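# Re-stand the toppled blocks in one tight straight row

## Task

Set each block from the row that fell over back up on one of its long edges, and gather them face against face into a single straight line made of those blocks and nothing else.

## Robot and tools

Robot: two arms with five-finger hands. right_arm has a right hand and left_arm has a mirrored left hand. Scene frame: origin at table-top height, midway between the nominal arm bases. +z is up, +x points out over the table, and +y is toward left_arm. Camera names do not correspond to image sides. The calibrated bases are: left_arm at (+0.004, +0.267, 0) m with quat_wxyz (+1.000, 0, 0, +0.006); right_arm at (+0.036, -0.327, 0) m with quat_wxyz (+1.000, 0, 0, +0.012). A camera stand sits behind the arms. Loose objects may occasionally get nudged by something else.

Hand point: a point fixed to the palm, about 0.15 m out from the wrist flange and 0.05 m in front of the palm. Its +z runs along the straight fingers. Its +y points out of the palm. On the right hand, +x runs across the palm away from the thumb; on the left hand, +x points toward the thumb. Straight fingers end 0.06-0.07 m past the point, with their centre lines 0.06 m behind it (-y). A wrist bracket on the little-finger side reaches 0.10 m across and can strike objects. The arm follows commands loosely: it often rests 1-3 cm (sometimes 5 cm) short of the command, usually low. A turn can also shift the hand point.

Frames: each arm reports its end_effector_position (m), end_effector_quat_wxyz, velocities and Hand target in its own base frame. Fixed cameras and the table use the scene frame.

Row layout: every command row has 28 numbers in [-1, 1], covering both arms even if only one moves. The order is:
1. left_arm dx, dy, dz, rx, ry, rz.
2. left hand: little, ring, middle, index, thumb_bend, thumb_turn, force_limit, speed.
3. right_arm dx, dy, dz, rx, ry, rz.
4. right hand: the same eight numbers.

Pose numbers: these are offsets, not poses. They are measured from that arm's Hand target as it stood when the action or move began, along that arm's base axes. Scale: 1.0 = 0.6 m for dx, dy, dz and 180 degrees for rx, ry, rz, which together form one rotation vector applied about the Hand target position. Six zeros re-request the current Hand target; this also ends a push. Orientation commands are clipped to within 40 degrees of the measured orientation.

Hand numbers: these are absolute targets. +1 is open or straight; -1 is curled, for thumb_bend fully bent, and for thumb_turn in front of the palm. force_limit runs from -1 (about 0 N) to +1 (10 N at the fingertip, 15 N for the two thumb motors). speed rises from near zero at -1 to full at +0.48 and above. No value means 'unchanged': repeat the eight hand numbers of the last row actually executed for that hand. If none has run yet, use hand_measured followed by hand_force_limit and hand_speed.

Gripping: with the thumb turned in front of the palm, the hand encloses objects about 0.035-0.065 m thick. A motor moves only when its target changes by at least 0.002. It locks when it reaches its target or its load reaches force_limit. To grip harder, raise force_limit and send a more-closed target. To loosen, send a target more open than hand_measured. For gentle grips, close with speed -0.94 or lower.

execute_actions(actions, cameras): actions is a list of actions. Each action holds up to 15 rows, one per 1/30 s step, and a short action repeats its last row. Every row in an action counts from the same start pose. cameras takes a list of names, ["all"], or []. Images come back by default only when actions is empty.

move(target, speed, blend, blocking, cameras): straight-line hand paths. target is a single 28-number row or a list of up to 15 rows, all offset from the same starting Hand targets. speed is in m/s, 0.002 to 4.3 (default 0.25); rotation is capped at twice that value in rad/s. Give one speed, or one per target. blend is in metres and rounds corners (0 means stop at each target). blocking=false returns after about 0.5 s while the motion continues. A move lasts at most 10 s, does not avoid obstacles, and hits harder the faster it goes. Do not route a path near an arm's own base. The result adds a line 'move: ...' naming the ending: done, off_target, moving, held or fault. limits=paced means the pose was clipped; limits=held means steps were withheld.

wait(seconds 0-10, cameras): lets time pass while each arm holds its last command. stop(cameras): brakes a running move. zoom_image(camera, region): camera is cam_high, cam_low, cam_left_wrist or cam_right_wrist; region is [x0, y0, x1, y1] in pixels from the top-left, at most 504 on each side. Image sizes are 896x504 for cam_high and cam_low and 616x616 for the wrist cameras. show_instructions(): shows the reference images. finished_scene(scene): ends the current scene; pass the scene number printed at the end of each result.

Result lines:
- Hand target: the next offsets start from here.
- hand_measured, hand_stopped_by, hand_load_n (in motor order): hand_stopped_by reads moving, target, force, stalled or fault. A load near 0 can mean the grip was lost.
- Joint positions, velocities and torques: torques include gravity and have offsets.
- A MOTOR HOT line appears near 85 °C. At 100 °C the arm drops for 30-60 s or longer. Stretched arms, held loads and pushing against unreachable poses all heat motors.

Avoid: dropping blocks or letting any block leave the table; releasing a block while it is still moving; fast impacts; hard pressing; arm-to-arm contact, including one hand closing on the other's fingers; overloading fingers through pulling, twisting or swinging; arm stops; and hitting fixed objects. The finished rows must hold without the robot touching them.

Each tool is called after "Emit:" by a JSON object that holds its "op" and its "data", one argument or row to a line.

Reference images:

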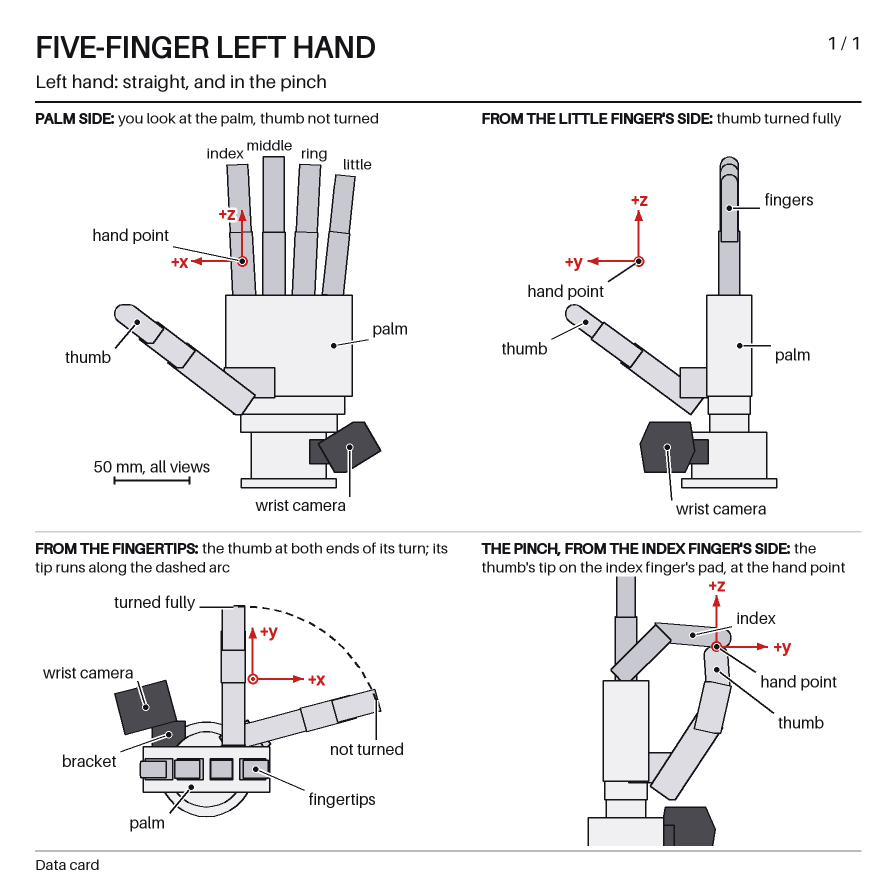

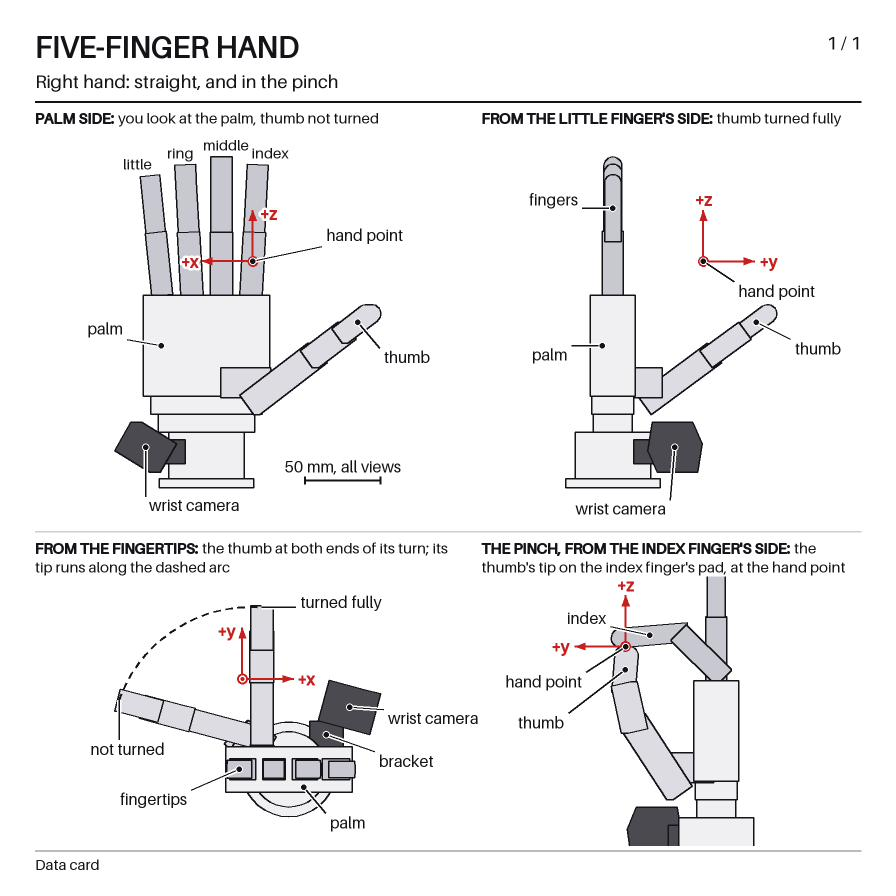

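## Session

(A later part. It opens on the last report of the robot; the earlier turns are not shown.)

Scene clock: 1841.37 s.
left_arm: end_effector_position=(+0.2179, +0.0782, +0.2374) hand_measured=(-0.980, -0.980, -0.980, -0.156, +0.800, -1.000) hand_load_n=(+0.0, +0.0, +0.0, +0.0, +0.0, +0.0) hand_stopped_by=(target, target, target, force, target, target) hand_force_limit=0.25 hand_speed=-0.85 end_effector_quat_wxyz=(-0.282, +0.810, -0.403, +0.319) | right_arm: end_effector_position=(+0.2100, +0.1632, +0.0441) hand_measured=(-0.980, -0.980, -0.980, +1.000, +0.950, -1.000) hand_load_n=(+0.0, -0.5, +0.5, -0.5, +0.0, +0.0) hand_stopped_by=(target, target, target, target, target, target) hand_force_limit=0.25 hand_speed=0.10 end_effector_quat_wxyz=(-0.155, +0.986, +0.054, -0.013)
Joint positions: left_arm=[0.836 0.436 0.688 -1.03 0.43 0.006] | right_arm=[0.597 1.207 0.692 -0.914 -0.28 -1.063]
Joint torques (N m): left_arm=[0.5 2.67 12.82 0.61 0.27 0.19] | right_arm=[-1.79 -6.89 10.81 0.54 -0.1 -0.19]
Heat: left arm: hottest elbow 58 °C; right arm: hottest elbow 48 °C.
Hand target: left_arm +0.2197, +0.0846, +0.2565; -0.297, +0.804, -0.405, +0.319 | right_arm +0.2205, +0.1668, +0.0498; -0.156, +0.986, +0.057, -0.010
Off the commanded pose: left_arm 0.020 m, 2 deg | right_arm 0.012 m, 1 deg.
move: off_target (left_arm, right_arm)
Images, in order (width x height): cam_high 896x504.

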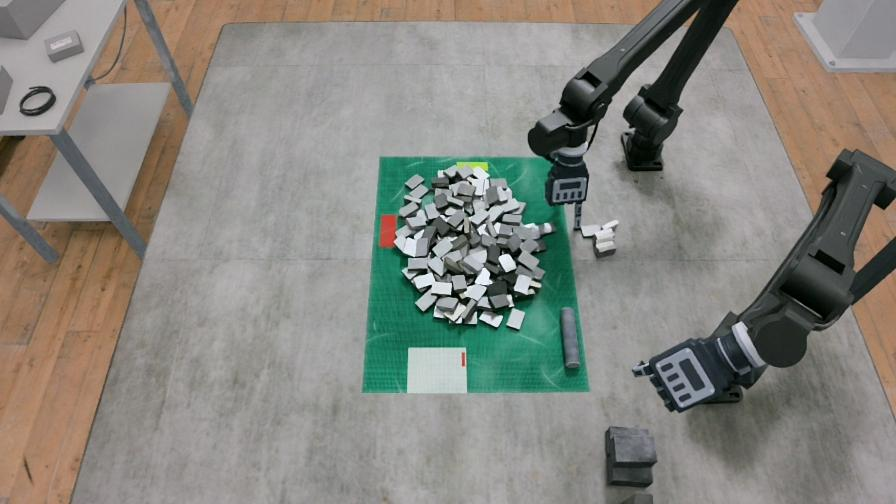

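Emit:
{"op": "move", "data": {
  "target": [
    [0,0,0,0,0,0,-0.98,-0.98,-0.98,-0.3,0.8,-1,0.25,-0.85, 0.0,-0.02,0.05,0,0,0,-0.98,-0.98,-0.98,1,0.95,-1,0.25,0.1],
    [0,0,0,0,0,0,-0.98,-0.98,-0.98,-0.3,0.8,-1,0.25,-0.85, -0.03,-0.06,0.13,0.1211,0.0166,0.0133,-0.98,-0.98,-0.98,1,0.95,-1,0.25,0.1]
  ],
  "speed": 0.15,
  "blend": [0.02,0],
  "cameras": ["cam_high"]
}}

Emit:
{"op": "zoom_image", "data": {
  "camera": "cam_high",
  "region": [570, 205, 630, 265]
}}

Scene clock: 1885.33 s.
left_arm: end_effector_position=(+0.2179, +0.0782, +0.2374) hand_measured=(-0.980, -0.980, -0.980, -0.156, +0.800, -1.000) hand_load_n=(+0.0, +0.0, +0.0, +0.0, +0.0, +0.0) hand_stopped_by=(target, target, target, force, target, target) hand_force_limit=0.25 hand_speed=-0.85 end_effector_quat_wxyz=(-0.282, +0.810, -0.403, +0.319) | right_arm: end_effector_position=(+0.1856, +0.1285, +0.1094) hand_measured=(-0.980, -0.980, -0.980, +1.000, +0.950, -1.000) hand_load_n=(+0.0, +0.5, +0.0, +0.0, +0.0, +0.0) hand_stopped_by=(target, target, target, target, target, target) hand_force_limit=0.25 hand_speed=0.10 end_effector_quat_wxyz=(-0.335, +0.939, +0.064, -0.053)
Joint positions: left_arm=[0.836 0.436 0.688 -1.03 0.43 0.006] | right_arm=[0.243 1.021 0.703 -1.238 -0.691 -1.458]
Joint torques (N m): left_arm=[0.5 2.73 12.82 0.61 0.27 0.19] | right_arm=[-1.67 -6.24 12.88 0.38 -0.58 -0.24]
Heat: left arm: hottest elbow 59 °C; right arm: hottest elbow 50 °C.
Hand target: left_arm +0.2197, +0.0846, +0.2565; -0.297, +0.804, -0.405, +0.319 | right_arm +0.2025, +0.1308, +0.1278; -0.341, +0.937, +0.074, -0.027
Off the commanded pose: left_arm 0.020 m, 2 deg | right_arm 0.025 m, 3 deg.
move: off_target (left_arm, right_arm); blend cut to 0.0162 m at target 1
Images, in order (width x height): cam_high 896x504.

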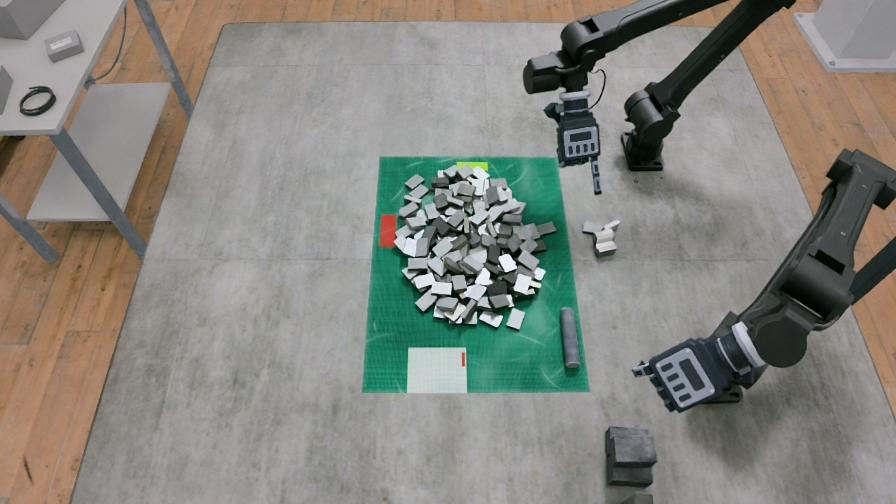

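Scaled by 8.400 from the camera's 896x504 image, which has a finer 1280x720 frame.

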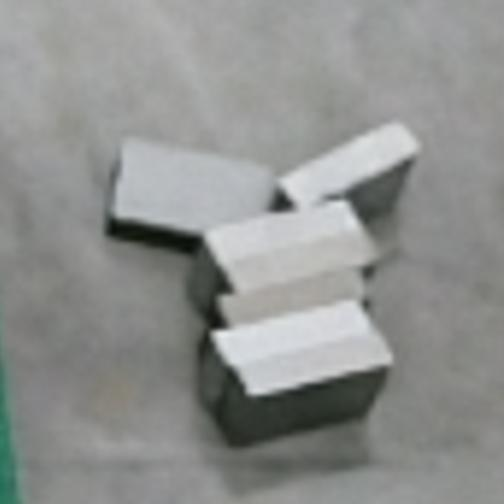

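Emit:
{"op": "move", "data": {
  "target": [
    [0,0,0,0,0,0,-0.98,-0.98,-0.98,-0.3,0.8,-1,0.25,-0.85, -0.094,0.01,-0.04,-0.1211,-0.0166,-0.0133,-0.98,-0.98,-0.98,1,0.95,-1,0.25,0.1],
    [0,0,0,0,0,0,-0.98,-0.98,-0.98,-0.3,0.8,-1,0.25,-0.85, -0.094,0.01,-0.123,-0.1211,-0.0166,-0.0133,-0.98,-0.98,-0.98,1,0.95,-1,0.25,0.1]
  ],
  "speed": 0.13,
  "blend": [0.01,0],
  "cameras": ["cam_high"]
}}

Emit:
{"op": "zoom_image", "data": {
  "camera": "cam_high",
  "region": [570, 205, 630, 265]
}}

Scene clock: 1904.30 s.
left_arm: end_effector_position=(+0.2179, +0.0782, +0.2374) hand_measured=(-0.980, -0.980, -0.980, -0.156, +0.800, -1.000) hand_load_n=(+0.0, +0.0, +0.0, +0.0, +0.0, +0.0) hand_stopped_by=(target, target, target, force, target, target) hand_force_limit=0.25 hand_speed=-0.85 end_effector_quat_wxyz=(-0.282, +0.810, -0.403, +0.319) | right_arm: end_effector_position=(+0.1457, +0.1341, +0.0566) hand_measured=(-0.980, -0.980, -0.980, +1.000, +0.950, -1.000) hand_load_n=(+0.0, +0.0, +0.0, +0.0, +0.0, +0.0) hand_stopped_by=(target, target, target, target, target, target) hand_force_limit=0.25 hand_speed=0.10 end_effector_quat_wxyz=(-0.158, +0.986, +0.058, -0.008)
Joint positions: left_arm=[0.836 0.436 0.688 -1.03 0.43 0.006] | right_arm=[0.653 0.947 0.559 -1.014 -0.27 -1.013]
Joint torques (N m): left_arm=[0.44 2.67 12.83 0.61 0.27 0.19] | right_arm=[-0.44 -2.96 9.03 1.1 -0.04 -0.03]
Heat: left arm: hottest elbow 59 °C; right arm: hottest elbow 52 °C.
Hand target: left_arm +0.2197, +0.0846, +0.2565; -0.297, +0.804, -0.405, +0.319 | right_arm +0.1462, +0.1367, +0.0540; -0.156, +0.986, +0.057, -0.010
Off the commanded pose: left_arm 0.020 m, 2 deg | right_arm 0.004 m, 0 deg.
move: off_target (left_arm)
Images, in order (width x height): cam_high 896x504.

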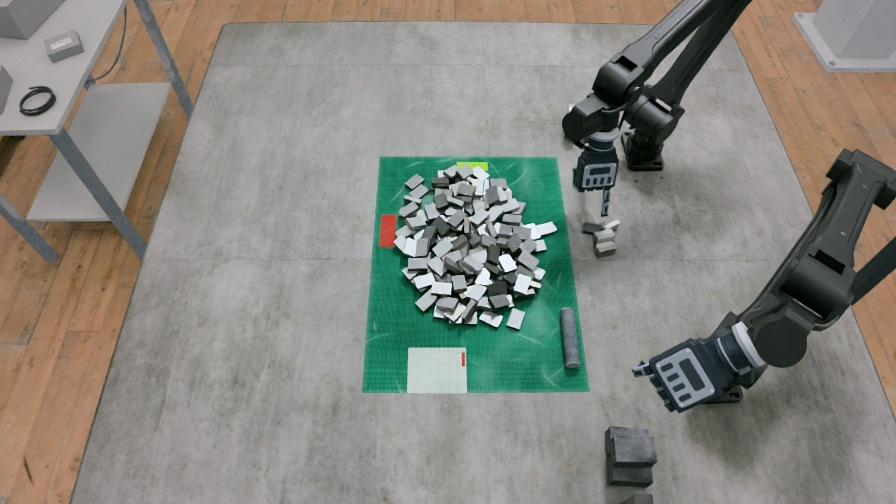

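Scaled by 8.400 from the camera's 896x504 image, which has a finer 1280x720 frame.

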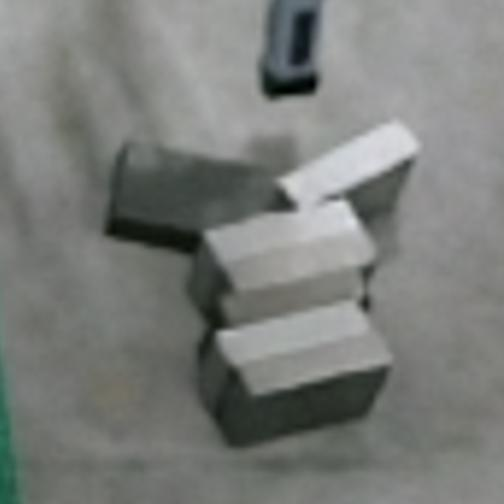

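Emit:
{"op": "move", "data": {
  "target": [
    [0,0,0,0,0,0,-0.98,-0.98,-0.98,-0.3,0.8,-1,0.25,-0.85, -0.014,0.005,-0.012,0,0,0,-0.98,-0.98,-0.98,1,0.95,-1,0.25,0.1],
    [0,0,0,0,0,0,-0.98,-0.98,-0.98,-0.3,0.8,-1,0.25,-0.85, -0.014,0.047,-0.012,0,0,0,-0.98,-0.98,-0.98,1,0.95,-1,0.25,0.1]
  ],
  "speed": 0.07,
  "blend": [0.003,0],
  "cameras": ["cam_high"]
}}

Emit:
{"op": "zoom_image", "data": {
  "camera": "cam_high",
  "region": [570, 205, 630, 265]
}}

Scene clock: 1915.13 s.
left_arm: end_effector_position=(+0.2179, +0.0782, +0.2374) hand_measured=(-0.980, -0.980, -0.980, -0.156, +0.800, -1.000) hand_load_n=(+0.0, +0.0, +0.0, +0.0, +0.0, +0.0) hand_stopped_by=(target, target, target, force, target, target) hand_force_limit=0.25 hand_speed=-0.85 end_effector_quat_wxyz=(-0.282, +0.810, -0.403, +0.319) | right_arm: end_effector_position=(+0.1308, +0.1535, +0.0432) hand_measured=(-0.980, -0.980, -0.980, +1.000, +0.950, -1.000) hand_load_n=(+0.0, +0.0, +0.0, -3.5, -0.5, +0.5) hand_stopped_by=(target, target, target, target, target, target) hand_force_limit=0.25 hand_speed=0.10 end_effector_quat_wxyz=(-0.150, +0.987, +0.058, -0.016)
Joint positions: left_arm=[0.836 0.436 0.688 -1.03 0.43 0.006] | right_arm=[0.764 0.987 0.541 -0.949 -0.25 -0.902]
Joint torques (N m): left_arm=[0.5 2.67 12.82 0.61 0.27 0.19] | right_arm=[-0.32 -2.84 10.76 1.48 -0.06 0.18]
Heat: left arm: hottest elbow 59 °C; right arm: hottest elbow 50 °C.
Hand target: left_arm +0.2197, +0.0846, +0.2565; -0.297, +0.804, -0.405, +0.319 | right_arm +0.1378, +0.1651, +0.0469; -0.156, +0.986, +0.057, -0.009
Off the commanded pose: left_arm 0.020 m, 2 deg | right_arm 0.014 m, 1 deg.
move: off_target (left_arm, right_arm)
Images, in order (width x height): cam_high 896x504.

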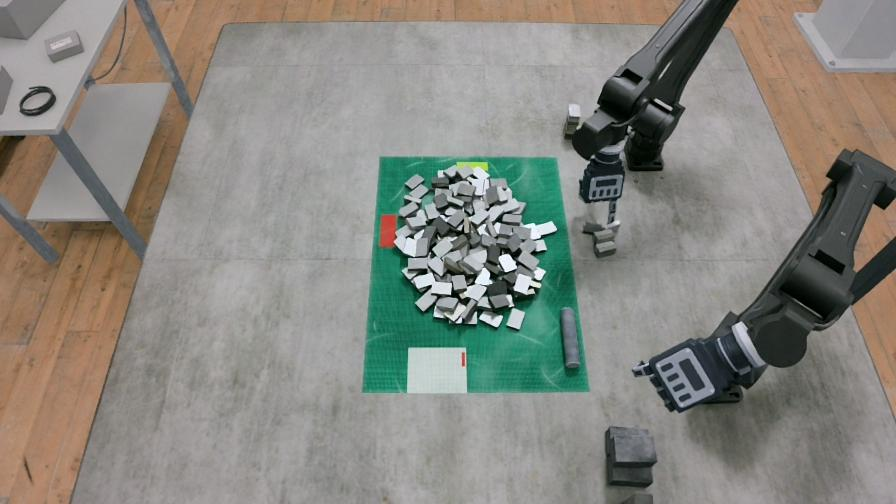

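Scaled by 8.400 from the camera's 896x504 image, which has a finer 1280x720 frame.

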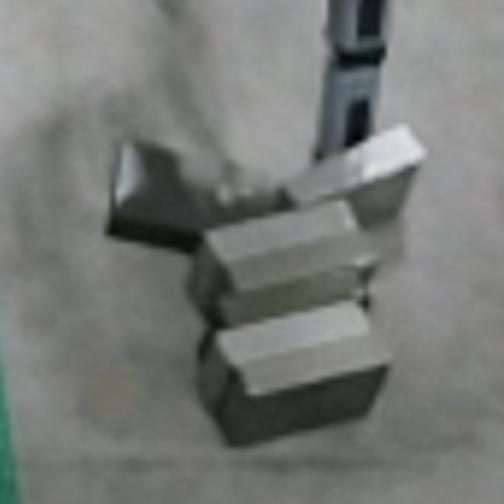

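Emit:
{"op": "move", "data": {
  "target": [
    [0,0,0,0,0,0,-0.98,-0.98,-0.98,-0.3,0.8,-1,0.25,-0.85, 0,0.0,0.02,0,0,0,-0.98,-0.98,-0.98,1,0.95,-1,0.25,0.1],
    [0,0,0,0,0,0,-0.98,-0.98,-0.98,-0.3,0.8,-1,0.25,-0.85, 0.0,0.006,0.0133,0,0,0,-0.98,-0.98,-0.98,1,0.95,-1,0.25,0.1],
    [0,0,0,0,0,0,-0.98,-0.98,-0.98,-0.3,0.8,-1,0.25,-0.85, 0.08,0.006,0.0133,0,0,0,-0.98,-0.98,-0.98,1,0.95,-1,0.25,0.1]
  ],
  "speed": 0.06,
  "cameras": ["cam_high"]
}}

Emit:
{"op": "zoom_image", "data": {
  "camera": "cam_high",
  "region": [570, 205, 630, 265]
}}

Scene clock: 1925.30 s.
left_arm: end_effector_position=(+0.2179, +0.0782, +0.2374) hand_measured=(-0.980, -0.980, -0.980, -0.156, +0.800, -1.000) hand_load_n=(+0.0, +0.0, +0.0, +0.0, +0.0, +0.0) hand_stopped_by=(target, target, target, force, target, target) hand_force_limit=0.25 hand_speed=-0.85 end_effector_quat_wxyz=(-0.282, +0.810, -0.403, +0.319) | right_arm: end_effector_position=(+0.1643, +0.1549, +0.0445) hand_measured=(-0.980, -0.980, -0.980, +1.000, +0.950, -1.000) hand_load_n=(+0.0, +0.0, +0.0, +0.0, +0.0, +0.5) hand_stopped_by=(target, target, target, target, target, target) hand_force_limit=0.25 hand_speed=0.10 end_effector_quat_wxyz=(-0.142, +0.988, +0.052, -0.028)
Joint positions: left_arm=[0.836 0.436 0.688 -1.03 0.43 0.006] | right_arm=[0.675 1.108 0.617 -0.957 -0.265 -0.985]
Joint torques (N m): left_arm=[0.44 2.73 12.82 0.62 0.27 0.19] | right_arm=[-2.67 -5.19 12.56 1.29 -0.13 -0.16]
Heat: left arm: hottest elbow 59 °C; right arm: hottest elbow 50 °C.
Hand target: left_arm +0.2197, +0.0846, +0.2565; -0.297, +0.804, -0.405, +0.319 | right_arm +0.1858, +0.1686, +0.0547; -0.156, +0.986, +0.057, -0.009
Off the commanded pose: left_arm 0.020 m, 2 deg | right_arm 0.028 m, 3 deg.
move: off_target (left_arm, right_arm)
Images, in order (width x height): cam_high 896x504.

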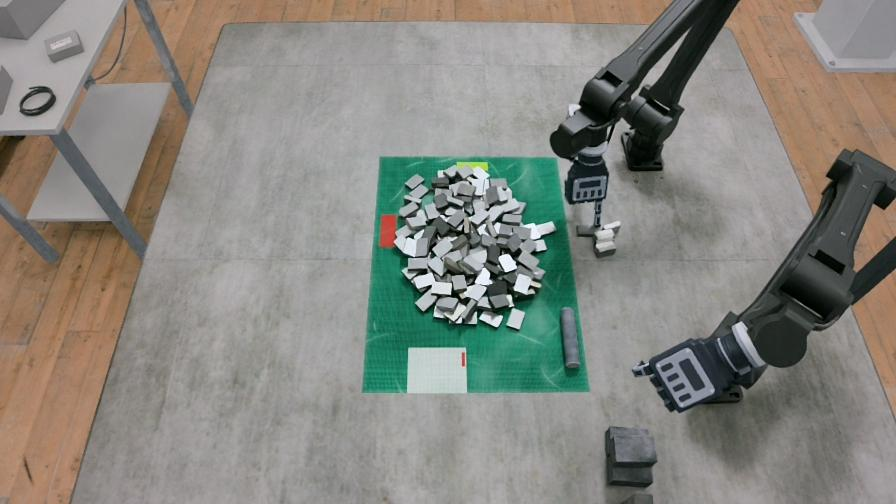

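Scaled by 8.400 from the camera's 896x504 image, which has a finer 1280x720 frame.

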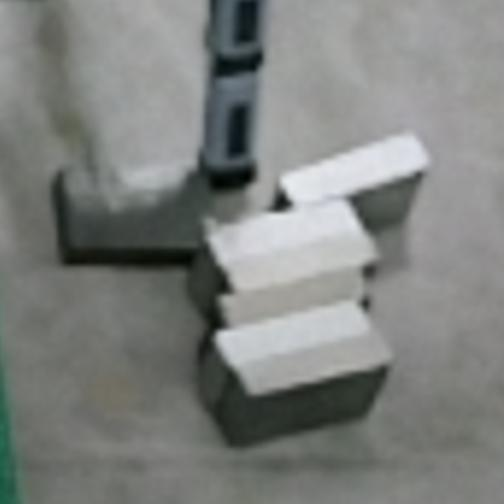

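Emit:
{"op": "move", "data": {
  "target": [0,0,0,0,0,0,-0.98,-0.98,-0.98,-0.3,0.8,-1,0.25,-0.85, 0.05,0.0,0.003,0,0,0,-0.98,-0.98,-0.98,1,0.95,-1,0.25,0.1],
  "speed": 0.06,
  "cameras": ["cam_high"]
}}

Emit:
{"op": "zoom_image", "data": {
  "camera": "cam_high",
  "region": [560, 205, 620, 265]
}}

Scene clock: 1930.93 s.
left_arm: end_effector_position=(+0.2179, +0.0782, +0.2374) hand_measured=(-0.980, -0.980, -0.980, -0.156, +0.800, -1.000) hand_load_n=(+0.0, +0.0, +0.0, +0.0, +0.0, +0.0) hand_stopped_by=(target, target, target, force, target, target) hand_force_limit=0.25 hand_speed=-0.85 end_effector_quat_wxyz=(-0.282, +0.810, -0.403, +0.319) | right_arm: end_effector_position=(+0.1945, +0.1564, +0.0469) hand_measured=(-0.980, -0.980, -0.980, +1.000, +0.950, -1.000) hand_load_n=(+0.0, +0.0, +0.0, +0.0, +0.0, +0.0) hand_stopped_by=(target, target, target, target, target, target) hand_force_limit=0.25 hand_speed=0.10 end_effector_quat_wxyz=(-0.144, +0.988, +0.052, -0.027)
Joint positions: left_arm=[0.836 0.436 0.688 -1.03 0.43 0.006] | right_arm=[0.612 1.182 0.678 -0.957 -0.273 -1.049]
Joint torques (N m): left_arm=[0.5 2.67 12.83 0.61 0.27 0.19] | right_arm=[-1.61 -5.6 12.25 1.14 -0.29 -0.19]
Heat: left arm: hottest elbow 59 °C; right arm: hottest elbow 50 °C.
Hand target: left_arm +0.2197, +0.0846, +0.2565; -0.297, +0.804, -0.405, +0.319 | right_arm +0.2158, +0.1686, +0.0566; -0.156, +0.986, +0.057, -0.009
Off the commanded pose: left_arm 0.020 m, 2 deg | right_arm 0.026 m, 2 deg.
move: off_target (left_arm, right_arm)
Images, in order (width x height): cam_high 896x504.

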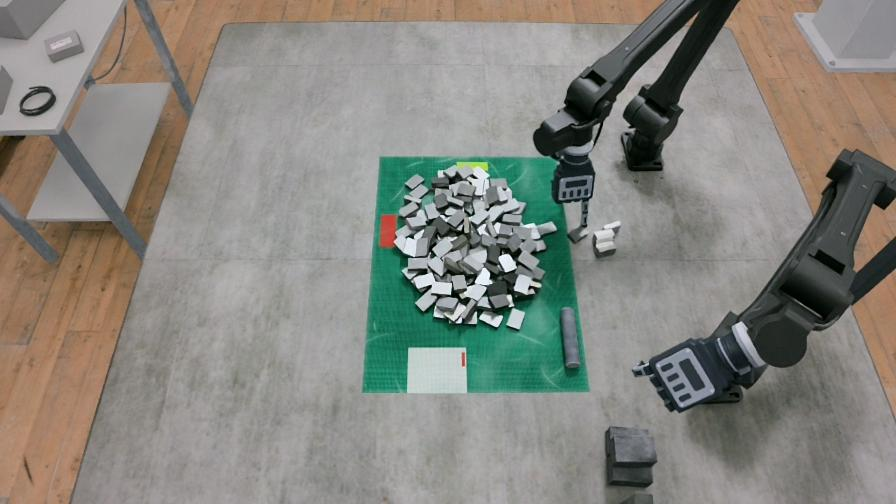

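Scaled by 8.400 from the camera's 896x504 image, which has a finer 1280x720 frame.

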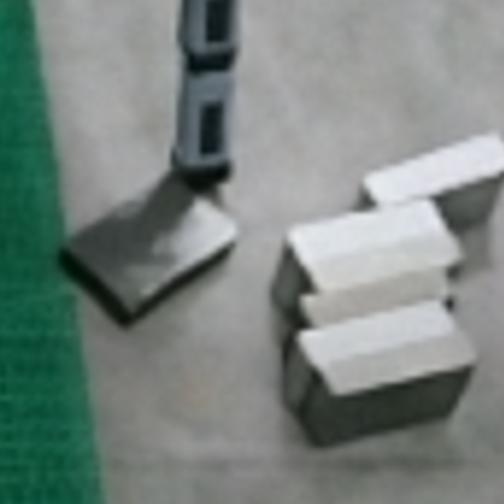

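Emit:
{"op": "move", "data": {
  "target": [
    [0,0,0,0,0,0,-0.98,-0.98,-0.98,-0.3,0.8,-1,0.25,-0.85, 0.0,-0.05,0.1,0,0,0,-0.98,-0.98,-0.98,1,0.95,-1,0.25,0.1],
    [0,0,0,0,0,0,-0.98,-0.98,-0.98,-0.3,0.8,-1,0.25,-0.85, -0.018,0.119,0.172,0.1734,-0.0703,-0.4039,-0.98,-0.98,-0.98,1,0.95,-1,0.25,0.1]
  ],
  "speed": 0.25,
  "blend": [0.02,0],
  "cameras": ["cam_high"]
}}

Emit:
{"op": "zoom_image", "data": {
  "camera": "cam_high",
  "region": [540, 185, 640, 285]
}}

Scene clock: 1990.40 s.
left_arm: end_effector_position=(+0.2179, +0.0782, +0.2374) hand_measured=(-0.980, -0.980, -0.980, -0.156, +0.800, -1.000) hand_load_n=(+0.0, +0.0, +0.0, +0.0, +0.0, +0.0) hand_stopped_by=(target, target, target, force, target, target) hand_force_limit=0.25 hand_speed=-0.85 end_effector_quat_wxyz=(-0.282, +0.810, -0.403, +0.319) | right_arm: end_effector_position=(+0.2046, +0.2353, +0.1547) hand_measured=(-0.980, -0.980, -0.980, +1.000, +0.950, -1.000) hand_load_n=(+0.0, +0.0, +0.0, +0.0, +0.0, +0.0) hand_stopped_by=(target, target, target, target, target, target) hand_force_limit=0.25 hand_speed=0.10 end_effector_quat_wxyz=(-0.354, +0.756, -0.514, +0.200)
Joint positions: left_arm=[0.836 0.436 0.688 -1.03 0.43 0.006] | right_arm=[0.896 0.674 0.568 -0.677 0.318 0.385]
Joint torques (N m): left_arm=[0.5 2.67 12.83 0.61 0.27 0.19] | right_arm=[-0.67 -3.08 10.51 2.1 0.29 0.06]
Heat: left arm: hottest elbow 59 °C; right arm: hottest elbow 48 °C.
Hand target: left_arm +0.2197, +0.0846, +0.2565; -0.297, +0.804, -0.405, +0.319 | right_arm +0.2050, +0.2400, +0.1597; -0.366, +0.750, -0.514, +0.198
Off the commanded pose: left_arm 0.020 m, 2 deg | right_arm 0.007 m, 2 deg.
move: off_target (left_arm)
Images, in order (width x height): cam_high 896x504.

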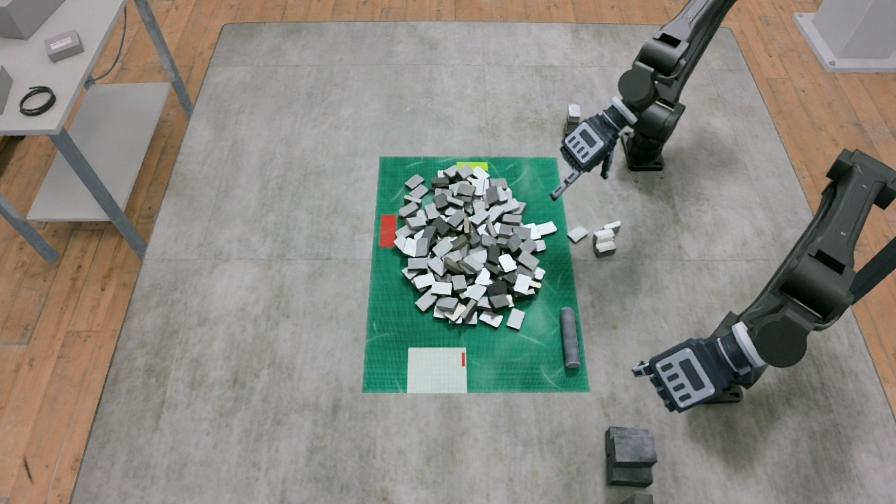

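Scaled by 5.040 from the camera's 896x504 image, which has a finer 1280x720 frame.

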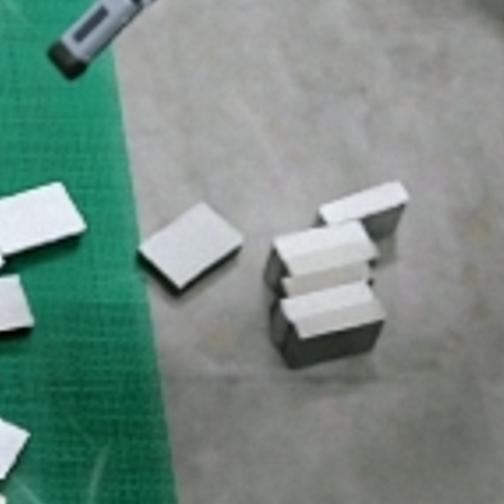

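Emit:
{"op": "move", "data": {
  "target": [0,0,0,0,0,0,-0.98,-0.98,-0.98,-0.3,0.8,-1,0.25,-0.85, 0.02,0.045,-0.14,0,0,0,-0.98,-0.98,-0.98,0.0,0.8,-1,0.25,-0.3],
  "speed": 0.15,
  "cameras": ["cam_high"]
}}

Emit:
{"op": "zoom_image", "data": {
  "camera": "cam_high",
  "region": [540, 185, 640, 285]
}}

Scene clock: 1997.13 s.
left_arm: end_effector_position=(+0.2179, +0.0782, +0.2374) hand_measured=(-0.980, -0.980, -0.980, -0.156, +0.800, -1.000) hand_load_n=(+0.0, +0.5, +0.0, +0.0, +0.0, +0.0) hand_stopped_by=(target, target, target, force, target, target) hand_force_limit=0.25 hand_speed=-0.85 end_effector_quat_wxyz=(-0.282, +0.810, -0.403, +0.319) | right_arm: end_effector_position=(+0.2161, +0.2615, +0.0760) hand_measured=(-0.980, -0.980, -0.980, +0.000, +0.800, -1.000) hand_load_n=(+0.0, +0.0, +0.0, +0.0, +0.0, +0.0) hand_stopped_by=(target, target, target, target, target, target) hand_force_limit=0.25 hand_speed=-0.30 end_effector_quat_wxyz=(-0.362, +0.752, -0.513, +0.200)
Joint positions: left_arm=[0.836 0.436 0.688 -1.03 0.43 0.006] | right_arm=[0.929 0.863 0.419 -0.328 0.342 0.409]
Joint torques (N m): left_arm=[0.44 2.67 12.83 0.62 0.27 0.19] | right_arm=[-0.79 -3.02 9.87 2.3 0.35 0.08]
Heat: left arm: hottest elbow 59 °C; right arm: hottest elbow 49 °C.
Hand target: left_arm +0.2197, +0.0846, +0.2565; -0.297, +0.804, -0.405, +0.319 | right_arm +0.2170, +0.2670, +0.0757; -0.366, +0.750, -0.514, +0.198
Off the commanded pose: left_arm 0.020 m, 2 deg | right_arm 0.006 m, 1 deg.
move: off_target (left_arm)
Images, in order (width x height): cam_high 896x504.

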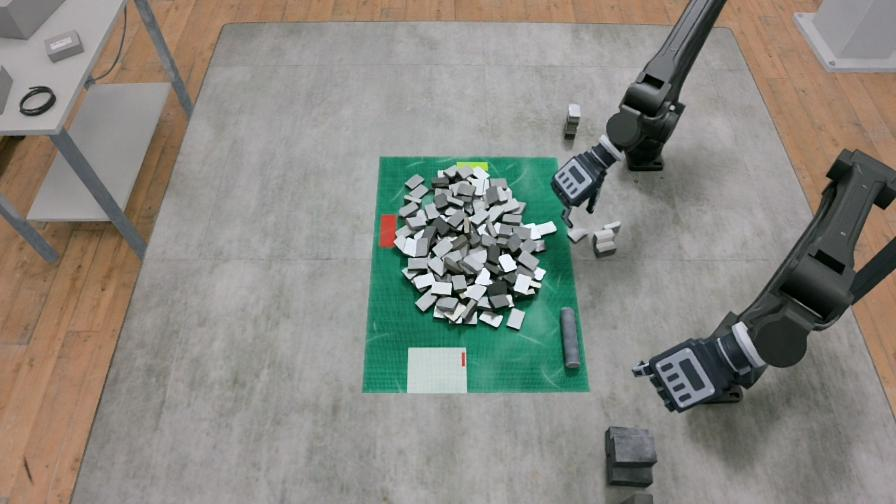

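Scaled by 5.040 from the camera's 896x504 image, which has a finer 1280x720 frame.

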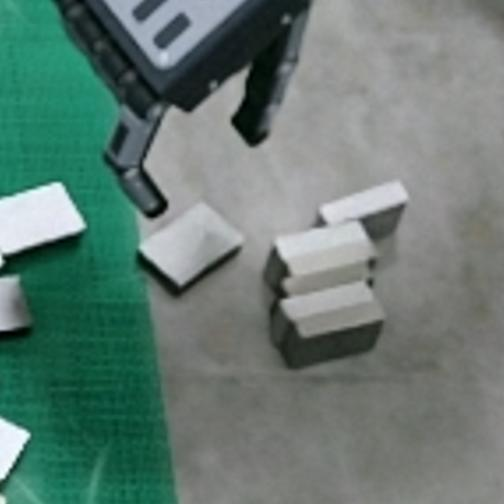

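Emit:
{"op": "move", "data": {
  "target": [
    [0,0,0,0,0,0,-0.98,-0.98,-0.98,-0.3,0.8,-1,0.25,-0.85, -0.011,0.014,0.0,0,0,0,-0.98,-0.98,-0.98,0.07,0.8,-1,0.25,-0.3],
    [0,0,0,0,0,0,-0.98,-0.98,-0.98,-0.3,0.8,-1,0.25,-0.85, -0.0092,0.012,-0.075,0,0,0,-0.98,-0.98,-0.98,0.07,0.8,-1,0.25,-0.3]
  ],
  "speed": 0.1,
  "blend": [0.003,0],
  "cameras": ["cam_high"]
}}

Emit:
{"op": "zoom_image", "data": {
  "camera": "cam_high",
  "region": [540, 185, 640, 285]
}}

Scene clock: 2008.80 s.
left_arm: end_effector_position=(+0.2179, +0.0782, +0.2374) hand_measured=(-0.980, -0.980, -0.980, -0.156, +0.800, -1.000) hand_load_n=(+0.0, +0.0, +0.0, +0.0, +0.0, +0.0) hand_stopped_by=(target, target, target, force, target, target) hand_force_limit=0.25 hand_speed=-0.85 end_effector_quat_wxyz=(-0.282, +0.810, -0.403, +0.319) | right_arm: end_effector_position=(+0.2106, +0.2709, +0.0325) hand_measured=(-0.980, -0.980, -0.980, +0.070, +0.800, -1.000) hand_load_n=(+0.0, +0.0, +0.0, +0.0, +0.0, +0.0) hand_stopped_by=(target, target, target, target, target, target) hand_force_limit=0.25 hand_speed=-0.30 end_effector_quat_wxyz=(-0.364, +0.752, -0.511, +0.200)
Joint positions: left_arm=[0.836 0.436 0.688 -1.03 0.43 0.006] | right_arm=[0.971 0.991 0.346 -0.134 0.371 0.438]
Joint torques (N m): left_arm=[0.5 2.73 12.82 0.62 0.27 0.19] | right_arm=[-0.73 -2.9 8.9 2.13 0.25 0.07]
Heat: left arm: hottest elbow 59 °C; right arm: hottest elbow 48 °C.
Hand target: left_arm +0.2197, +0.0846, +0.2565; -0.297, +0.804, -0.405, +0.319 | right_arm +0.2115, +0.2743, +0.0309; -0.366, +0.750, -0.514, +0.198
Off the commanded pose: left_arm 0.020 m, 2 deg | right_arm 0.004 m, 1 deg.
move: off_target (left_arm)
Images, in order (width x height): cam_high 896x504.

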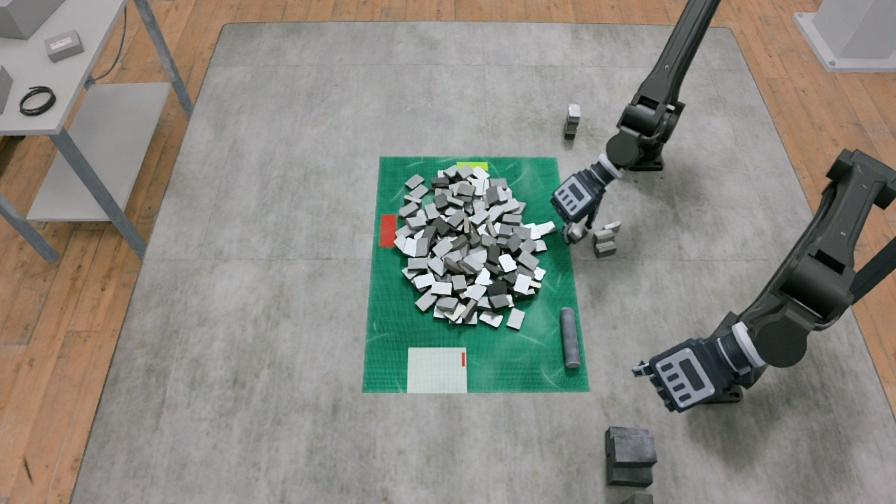

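Scaled by 5.040 from the camera's 896x504 image, which has a finer 1280x720 frame.

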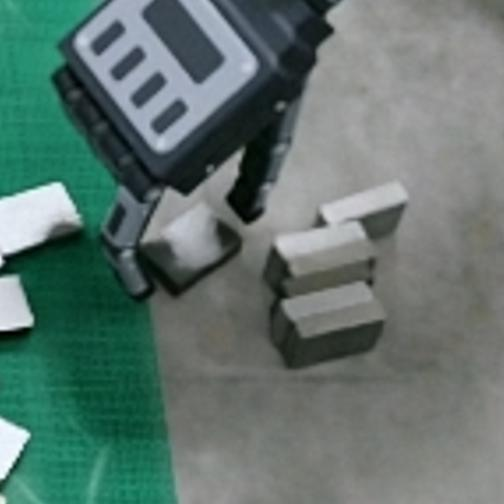

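Emit:
{"op": "move", "data": {
  "target": [
    [0,0,0,0,0,0,-0.98,-0.98,-0.98,-0.3,0.8,-1,0.25,-0.85, 0.002,-0.02,0.003,0,0,0,-0.98,-0.98,-0.98,0.07,0.8,-1,0.25,-0.3],
    [0,0,0,0,0,0,-0.98,-0.98,-0.98,-0.3,0.8,-1,0.25,-0.85, 0.002,-0.015,-0.013,0,0,0,-0.98,-0.98,-0.98,0.07,0.8,-1,0.25,-0.3]
  ],
  "speed": 0.08,
  "cameras": ["cam_high", "cam_right_wrist"]
}}

Emit:
{"op": "zoom_image", "data": {
  "camera": "cam_high",
  "region": [550, 205, 610, 265]
}}

Scene clock: 2020.90 s.
left_arm: end_effector_position=(+0.2179, +0.0782, +0.2374) hand_measured=(-0.980, -0.980, -0.980, -0.156, +0.800, -1.000) hand_load_n=(+0.0, +0.0, +0.0, +0.0, +0.0, +0.0) hand_stopped_by=(target, target, target, force, target, target) hand_force_limit=0.25 hand_speed=-0.85 end_effector_quat_wxyz=(-0.282, +0.810, -0.403, +0.319) | right_arm: end_effector_position=(+0.2110, +0.2645, +0.0256) hand_measured=(-0.980, -0.980, -0.980, +0.070, +0.800, -1.000) hand_load_n=(+0.0, +0.0, +0.0, +0.0, +0.0, +0.0) hand_stopped_by=(target, target, target, target, target, target) hand_force_limit=0.25 hand_speed=-0.30 end_effector_quat_wxyz=(-0.367, +0.749, -0.516, +0.196)
Joint positions: left_arm=[0.836 0.436 0.688 -1.03 0.43 0.006] | right_arm=[0.948 0.989 0.319 -0.101 0.351 0.435]
Joint torques (N m): left_arm=[0.5 2.67 12.82 0.61 0.27 0.19] | right_arm=[-0.79 -3.43 8.47 1.85 0.25 -0.12]
Heat: left arm: hottest elbow 59 °C; right arm: hottest elbow 47 °C.
Hand target: left_arm +0.2197, +0.0846, +0.2565; -0.297, +0.804, -0.405, +0.319 | right_arm +0.2126, +0.2652, +0.0229; -0.366, +0.750, -0.514, +0.198
Off the commanded pose: left_arm 0.020 m, 2 deg | right_arm 0.003 m, 0 deg.
move: off_target (left_arm)
Images, in order (width x height): cam_high 896x504, cam_right_wrist 616x616.

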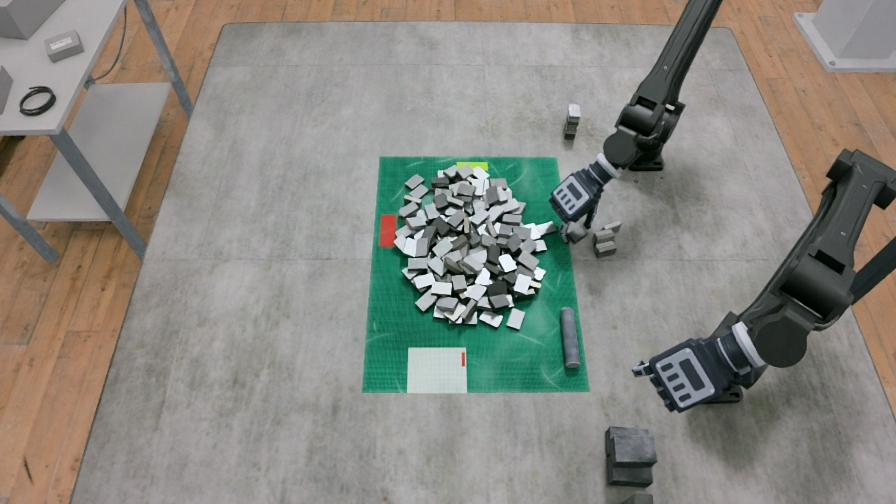

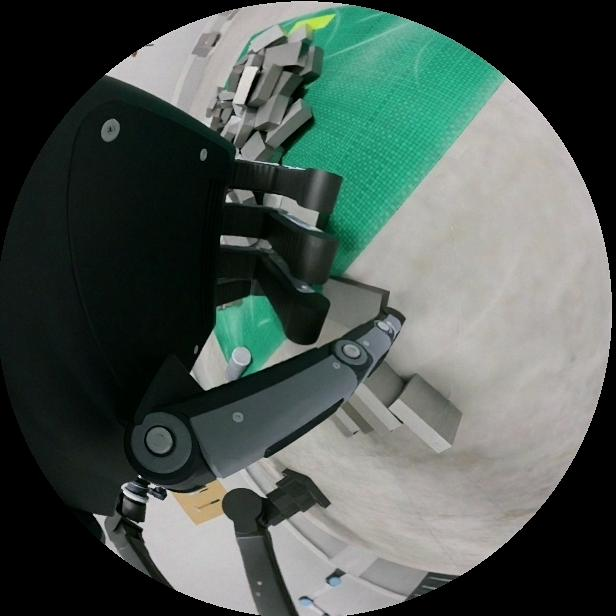

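Scaled by 8.400 from the camera's 896x504 image, which has a finer 1280x720 frame.

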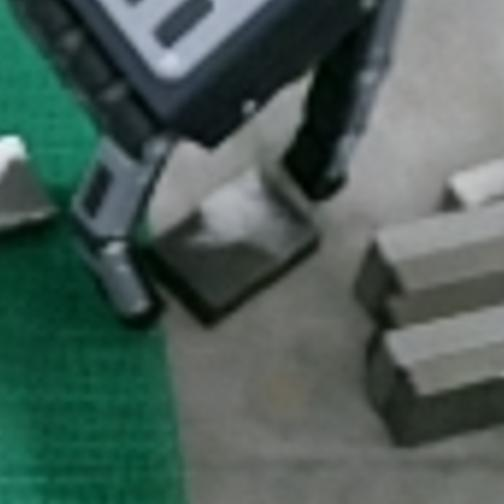

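Emit:
{"op": "move", "data": {
  "target": [
    [0,0,0,0,0,0,-0.98,-0.98,-0.98,-0.3,0.8,-1,0.25,-0.85, -0.006,-0.016,0.006,0,0,0,-0.98,-0.98,-0.98,0.07,0.8,-1,0.25,-0.3],
    [0,0,0,0,0,0,-0.98,-0.98,-0.98,-0.3,0.8,-1,0.25,-0.85, -0.0035,-0.0095,-0.0155,0,0,0,-0.98,-0.98,-0.98,0.07,0.8,-1,0.25,-0.3]
  ],
  "speed": 0.08,
  "cameras": ["cam_high"]
}}

Emit:
{"op": "zoom_image", "data": {
  "camera": "cam_high",
  "region": [550, 205, 610, 265]
}}

Scene clock: 2030.23 s.
left_arm: end_effector_position=(+0.2179, +0.0782, +0.2374) hand_measured=(-0.980, -0.980, -0.980, -0.156, +0.800, -1.000) hand_load_n=(+0.0, +0.0, +0.0, +0.0, +0.0, +0.0) hand_stopped_by=(target, target, target, force, target, target) hand_force_limit=0.25 hand_speed=-0.85 end_effector_quat_wxyz=(-0.282, +0.810, -0.403, +0.319) | right_arm: end_effector_position=(+0.2092, +0.2604, +0.0188) hand_measured=(-0.980, -0.980, -0.980, +0.070, +0.800, -1.000) hand_load_n=(+0.0, +0.0, +0.0, -3.0, +0.0, +0.0) hand_stopped_by=(target, target, target, target, target, target) hand_force_limit=0.25 hand_speed=-0.30 end_effector_quat_wxyz=(-0.370, +0.747, -0.516, +0.196)
Joint positions: left_arm=[0.836 0.436 0.688 -1.03 0.43 0.006] | right_arm=[0.944 0.992 0.293 -0.064 0.348 0.431]
Joint torques (N m): left_arm=[0.56 2.73 12.82 0.61 0.27 0.19] | right_arm=[-1.2 -2.84 8.14 2.47 0.21 -0.17]
Heat: left arm: hottest elbow 59 °C; right arm: hottest elbow 46 °C.
Hand target: left_arm +0.2197, +0.0846, +0.2565; -0.297, +0.804, -0.405, +0.319 | right_arm +0.2105, +0.2595, +0.0136; -0.366, +0.750, -0.514, +0.198
Off the commanded pose: left_arm 0.020 m, 2 deg | right_arm 0.005 m, 1 deg.
move: off_target (left_arm)
Images, in order (width x height): cam_high 896x504.

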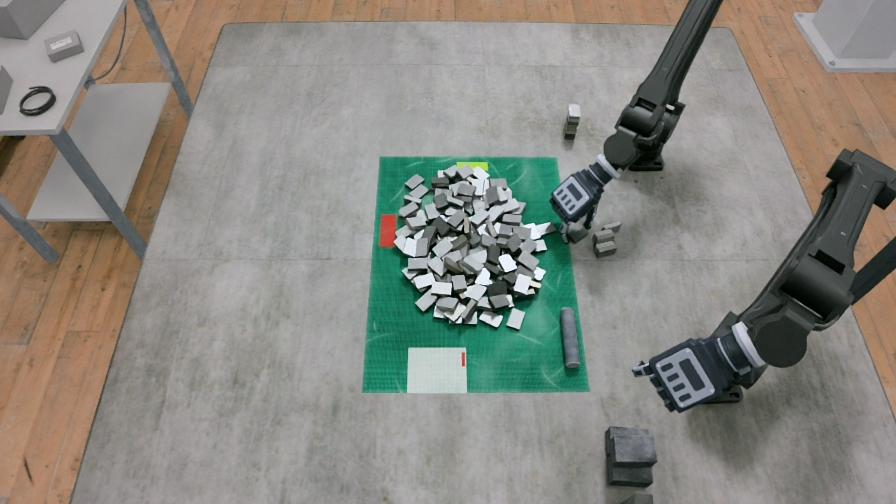

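Scaled by 8.400 from the camera's 896x504 image, which has a finer 1280x720 frame.

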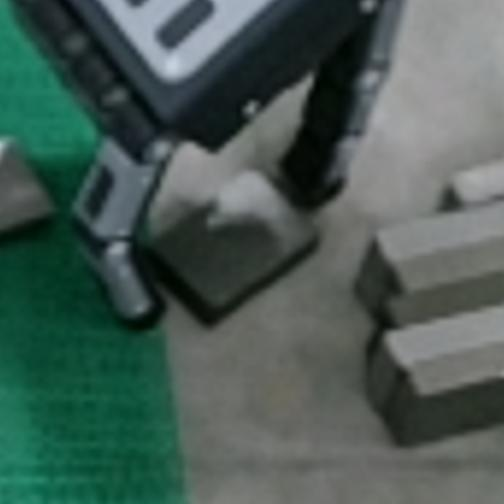

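Emit:
{"op": "move", "data": {
  "target": [0,0,0,0,0,0,-0.98,-0.98,-0.98,-0.3,0.8,-1,0.25,-0.85, 0.0,0.0,-0.001,0,0,0,-0.98,-0.98,-0.98,-0.3,0.8,-1,0.25,-0.85],
  "speed": 0.05,
  "cameras": ["cam_high"]
}}

Emit:
{"op": "zoom_image", "data": {
  "camera": "cam_high",
  "region": [550, 205, 610, 265]
}}

Scene clock: 2036.30 s.
left_arm: end_effector_position=(+0.2179, +0.0782, +0.2374) hand_measured=(-0.980, -0.980, -0.980, -0.156, +0.800, -1.000) hand_load_n=(+0.0, +0.0, +0.0, +0.0, +0.0, +0.0) hand_stopped_by=(target, target, target, force, target, target) hand_force_limit=0.25 hand_speed=-0.85 end_effector_quat_wxyz=(-0.282, +0.810, -0.403, +0.319) | right_arm: end_effector_position=(+0.2094, +0.2606, +0.0172) hand_measured=(-0.980, -0.980, -0.980, -0.150, +0.802, -1.000) hand_load_n=(+0.5, +0.0, +0.0, +8.5, +9.0, -0.5) hand_stopped_by=(target, target, target, force, target, target) hand_force_limit=0.25 hand_speed=-0.85 end_effector_quat_wxyz=(-0.369, +0.748, -0.516, +0.196)
Joint positions: left_arm=[0.836 0.436 0.688 -1.03 0.43 0.006] | right_arm=[0.944 1 0.293 -0.058 0.348 0.431]
Joint torques (N m): left_arm=[0.5 2.67 12.83 0.62 0.27 0.19] | right_arm=[-1.55 -3.37 8.1 2.14 0.22 -0.12]
Heat: left arm: hottest elbow 59 °C; right arm: hottest elbow 46 °C.
Hand target: left_arm +0.2197, +0.0846, +0.2565; -0.297, +0.804, -0.405, +0.319 | right_arm +0.2105, +0.2595, +0.0129; -0.366, +0.750, -0.514, +0.198
Off the commanded pose: left_arm 0.020 m, 2 deg | right_arm 0.005 m, 0 deg.
move: off_target (left_arm)
Images, in order (width x height): cam_high 896x504.

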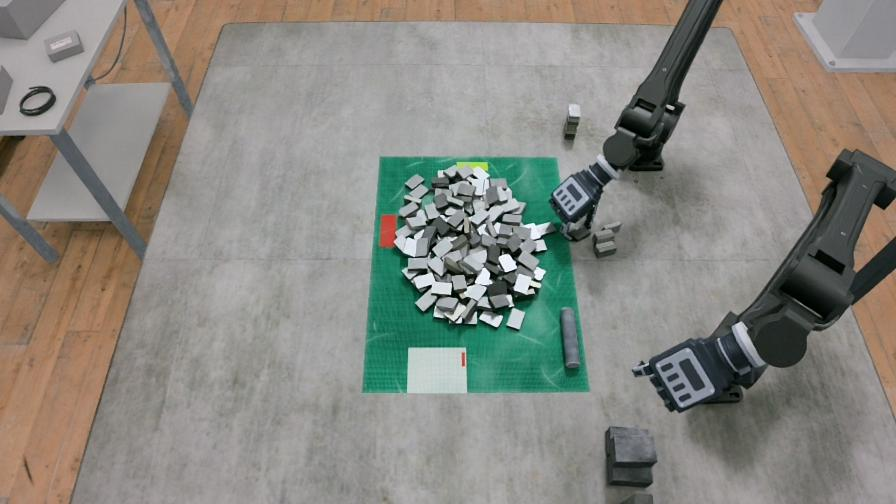

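Scaled by 8.400 from the camera's 896x504 image, which has a finer 1280x720 frame.

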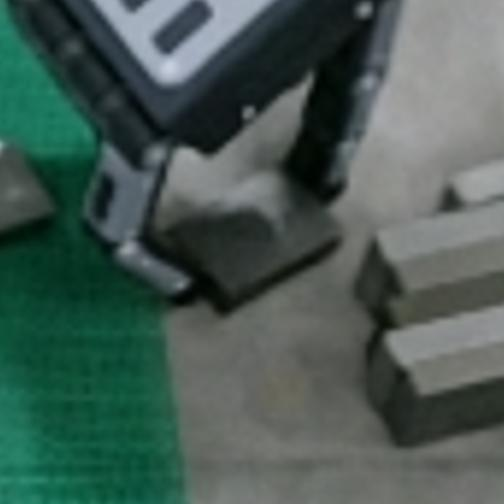

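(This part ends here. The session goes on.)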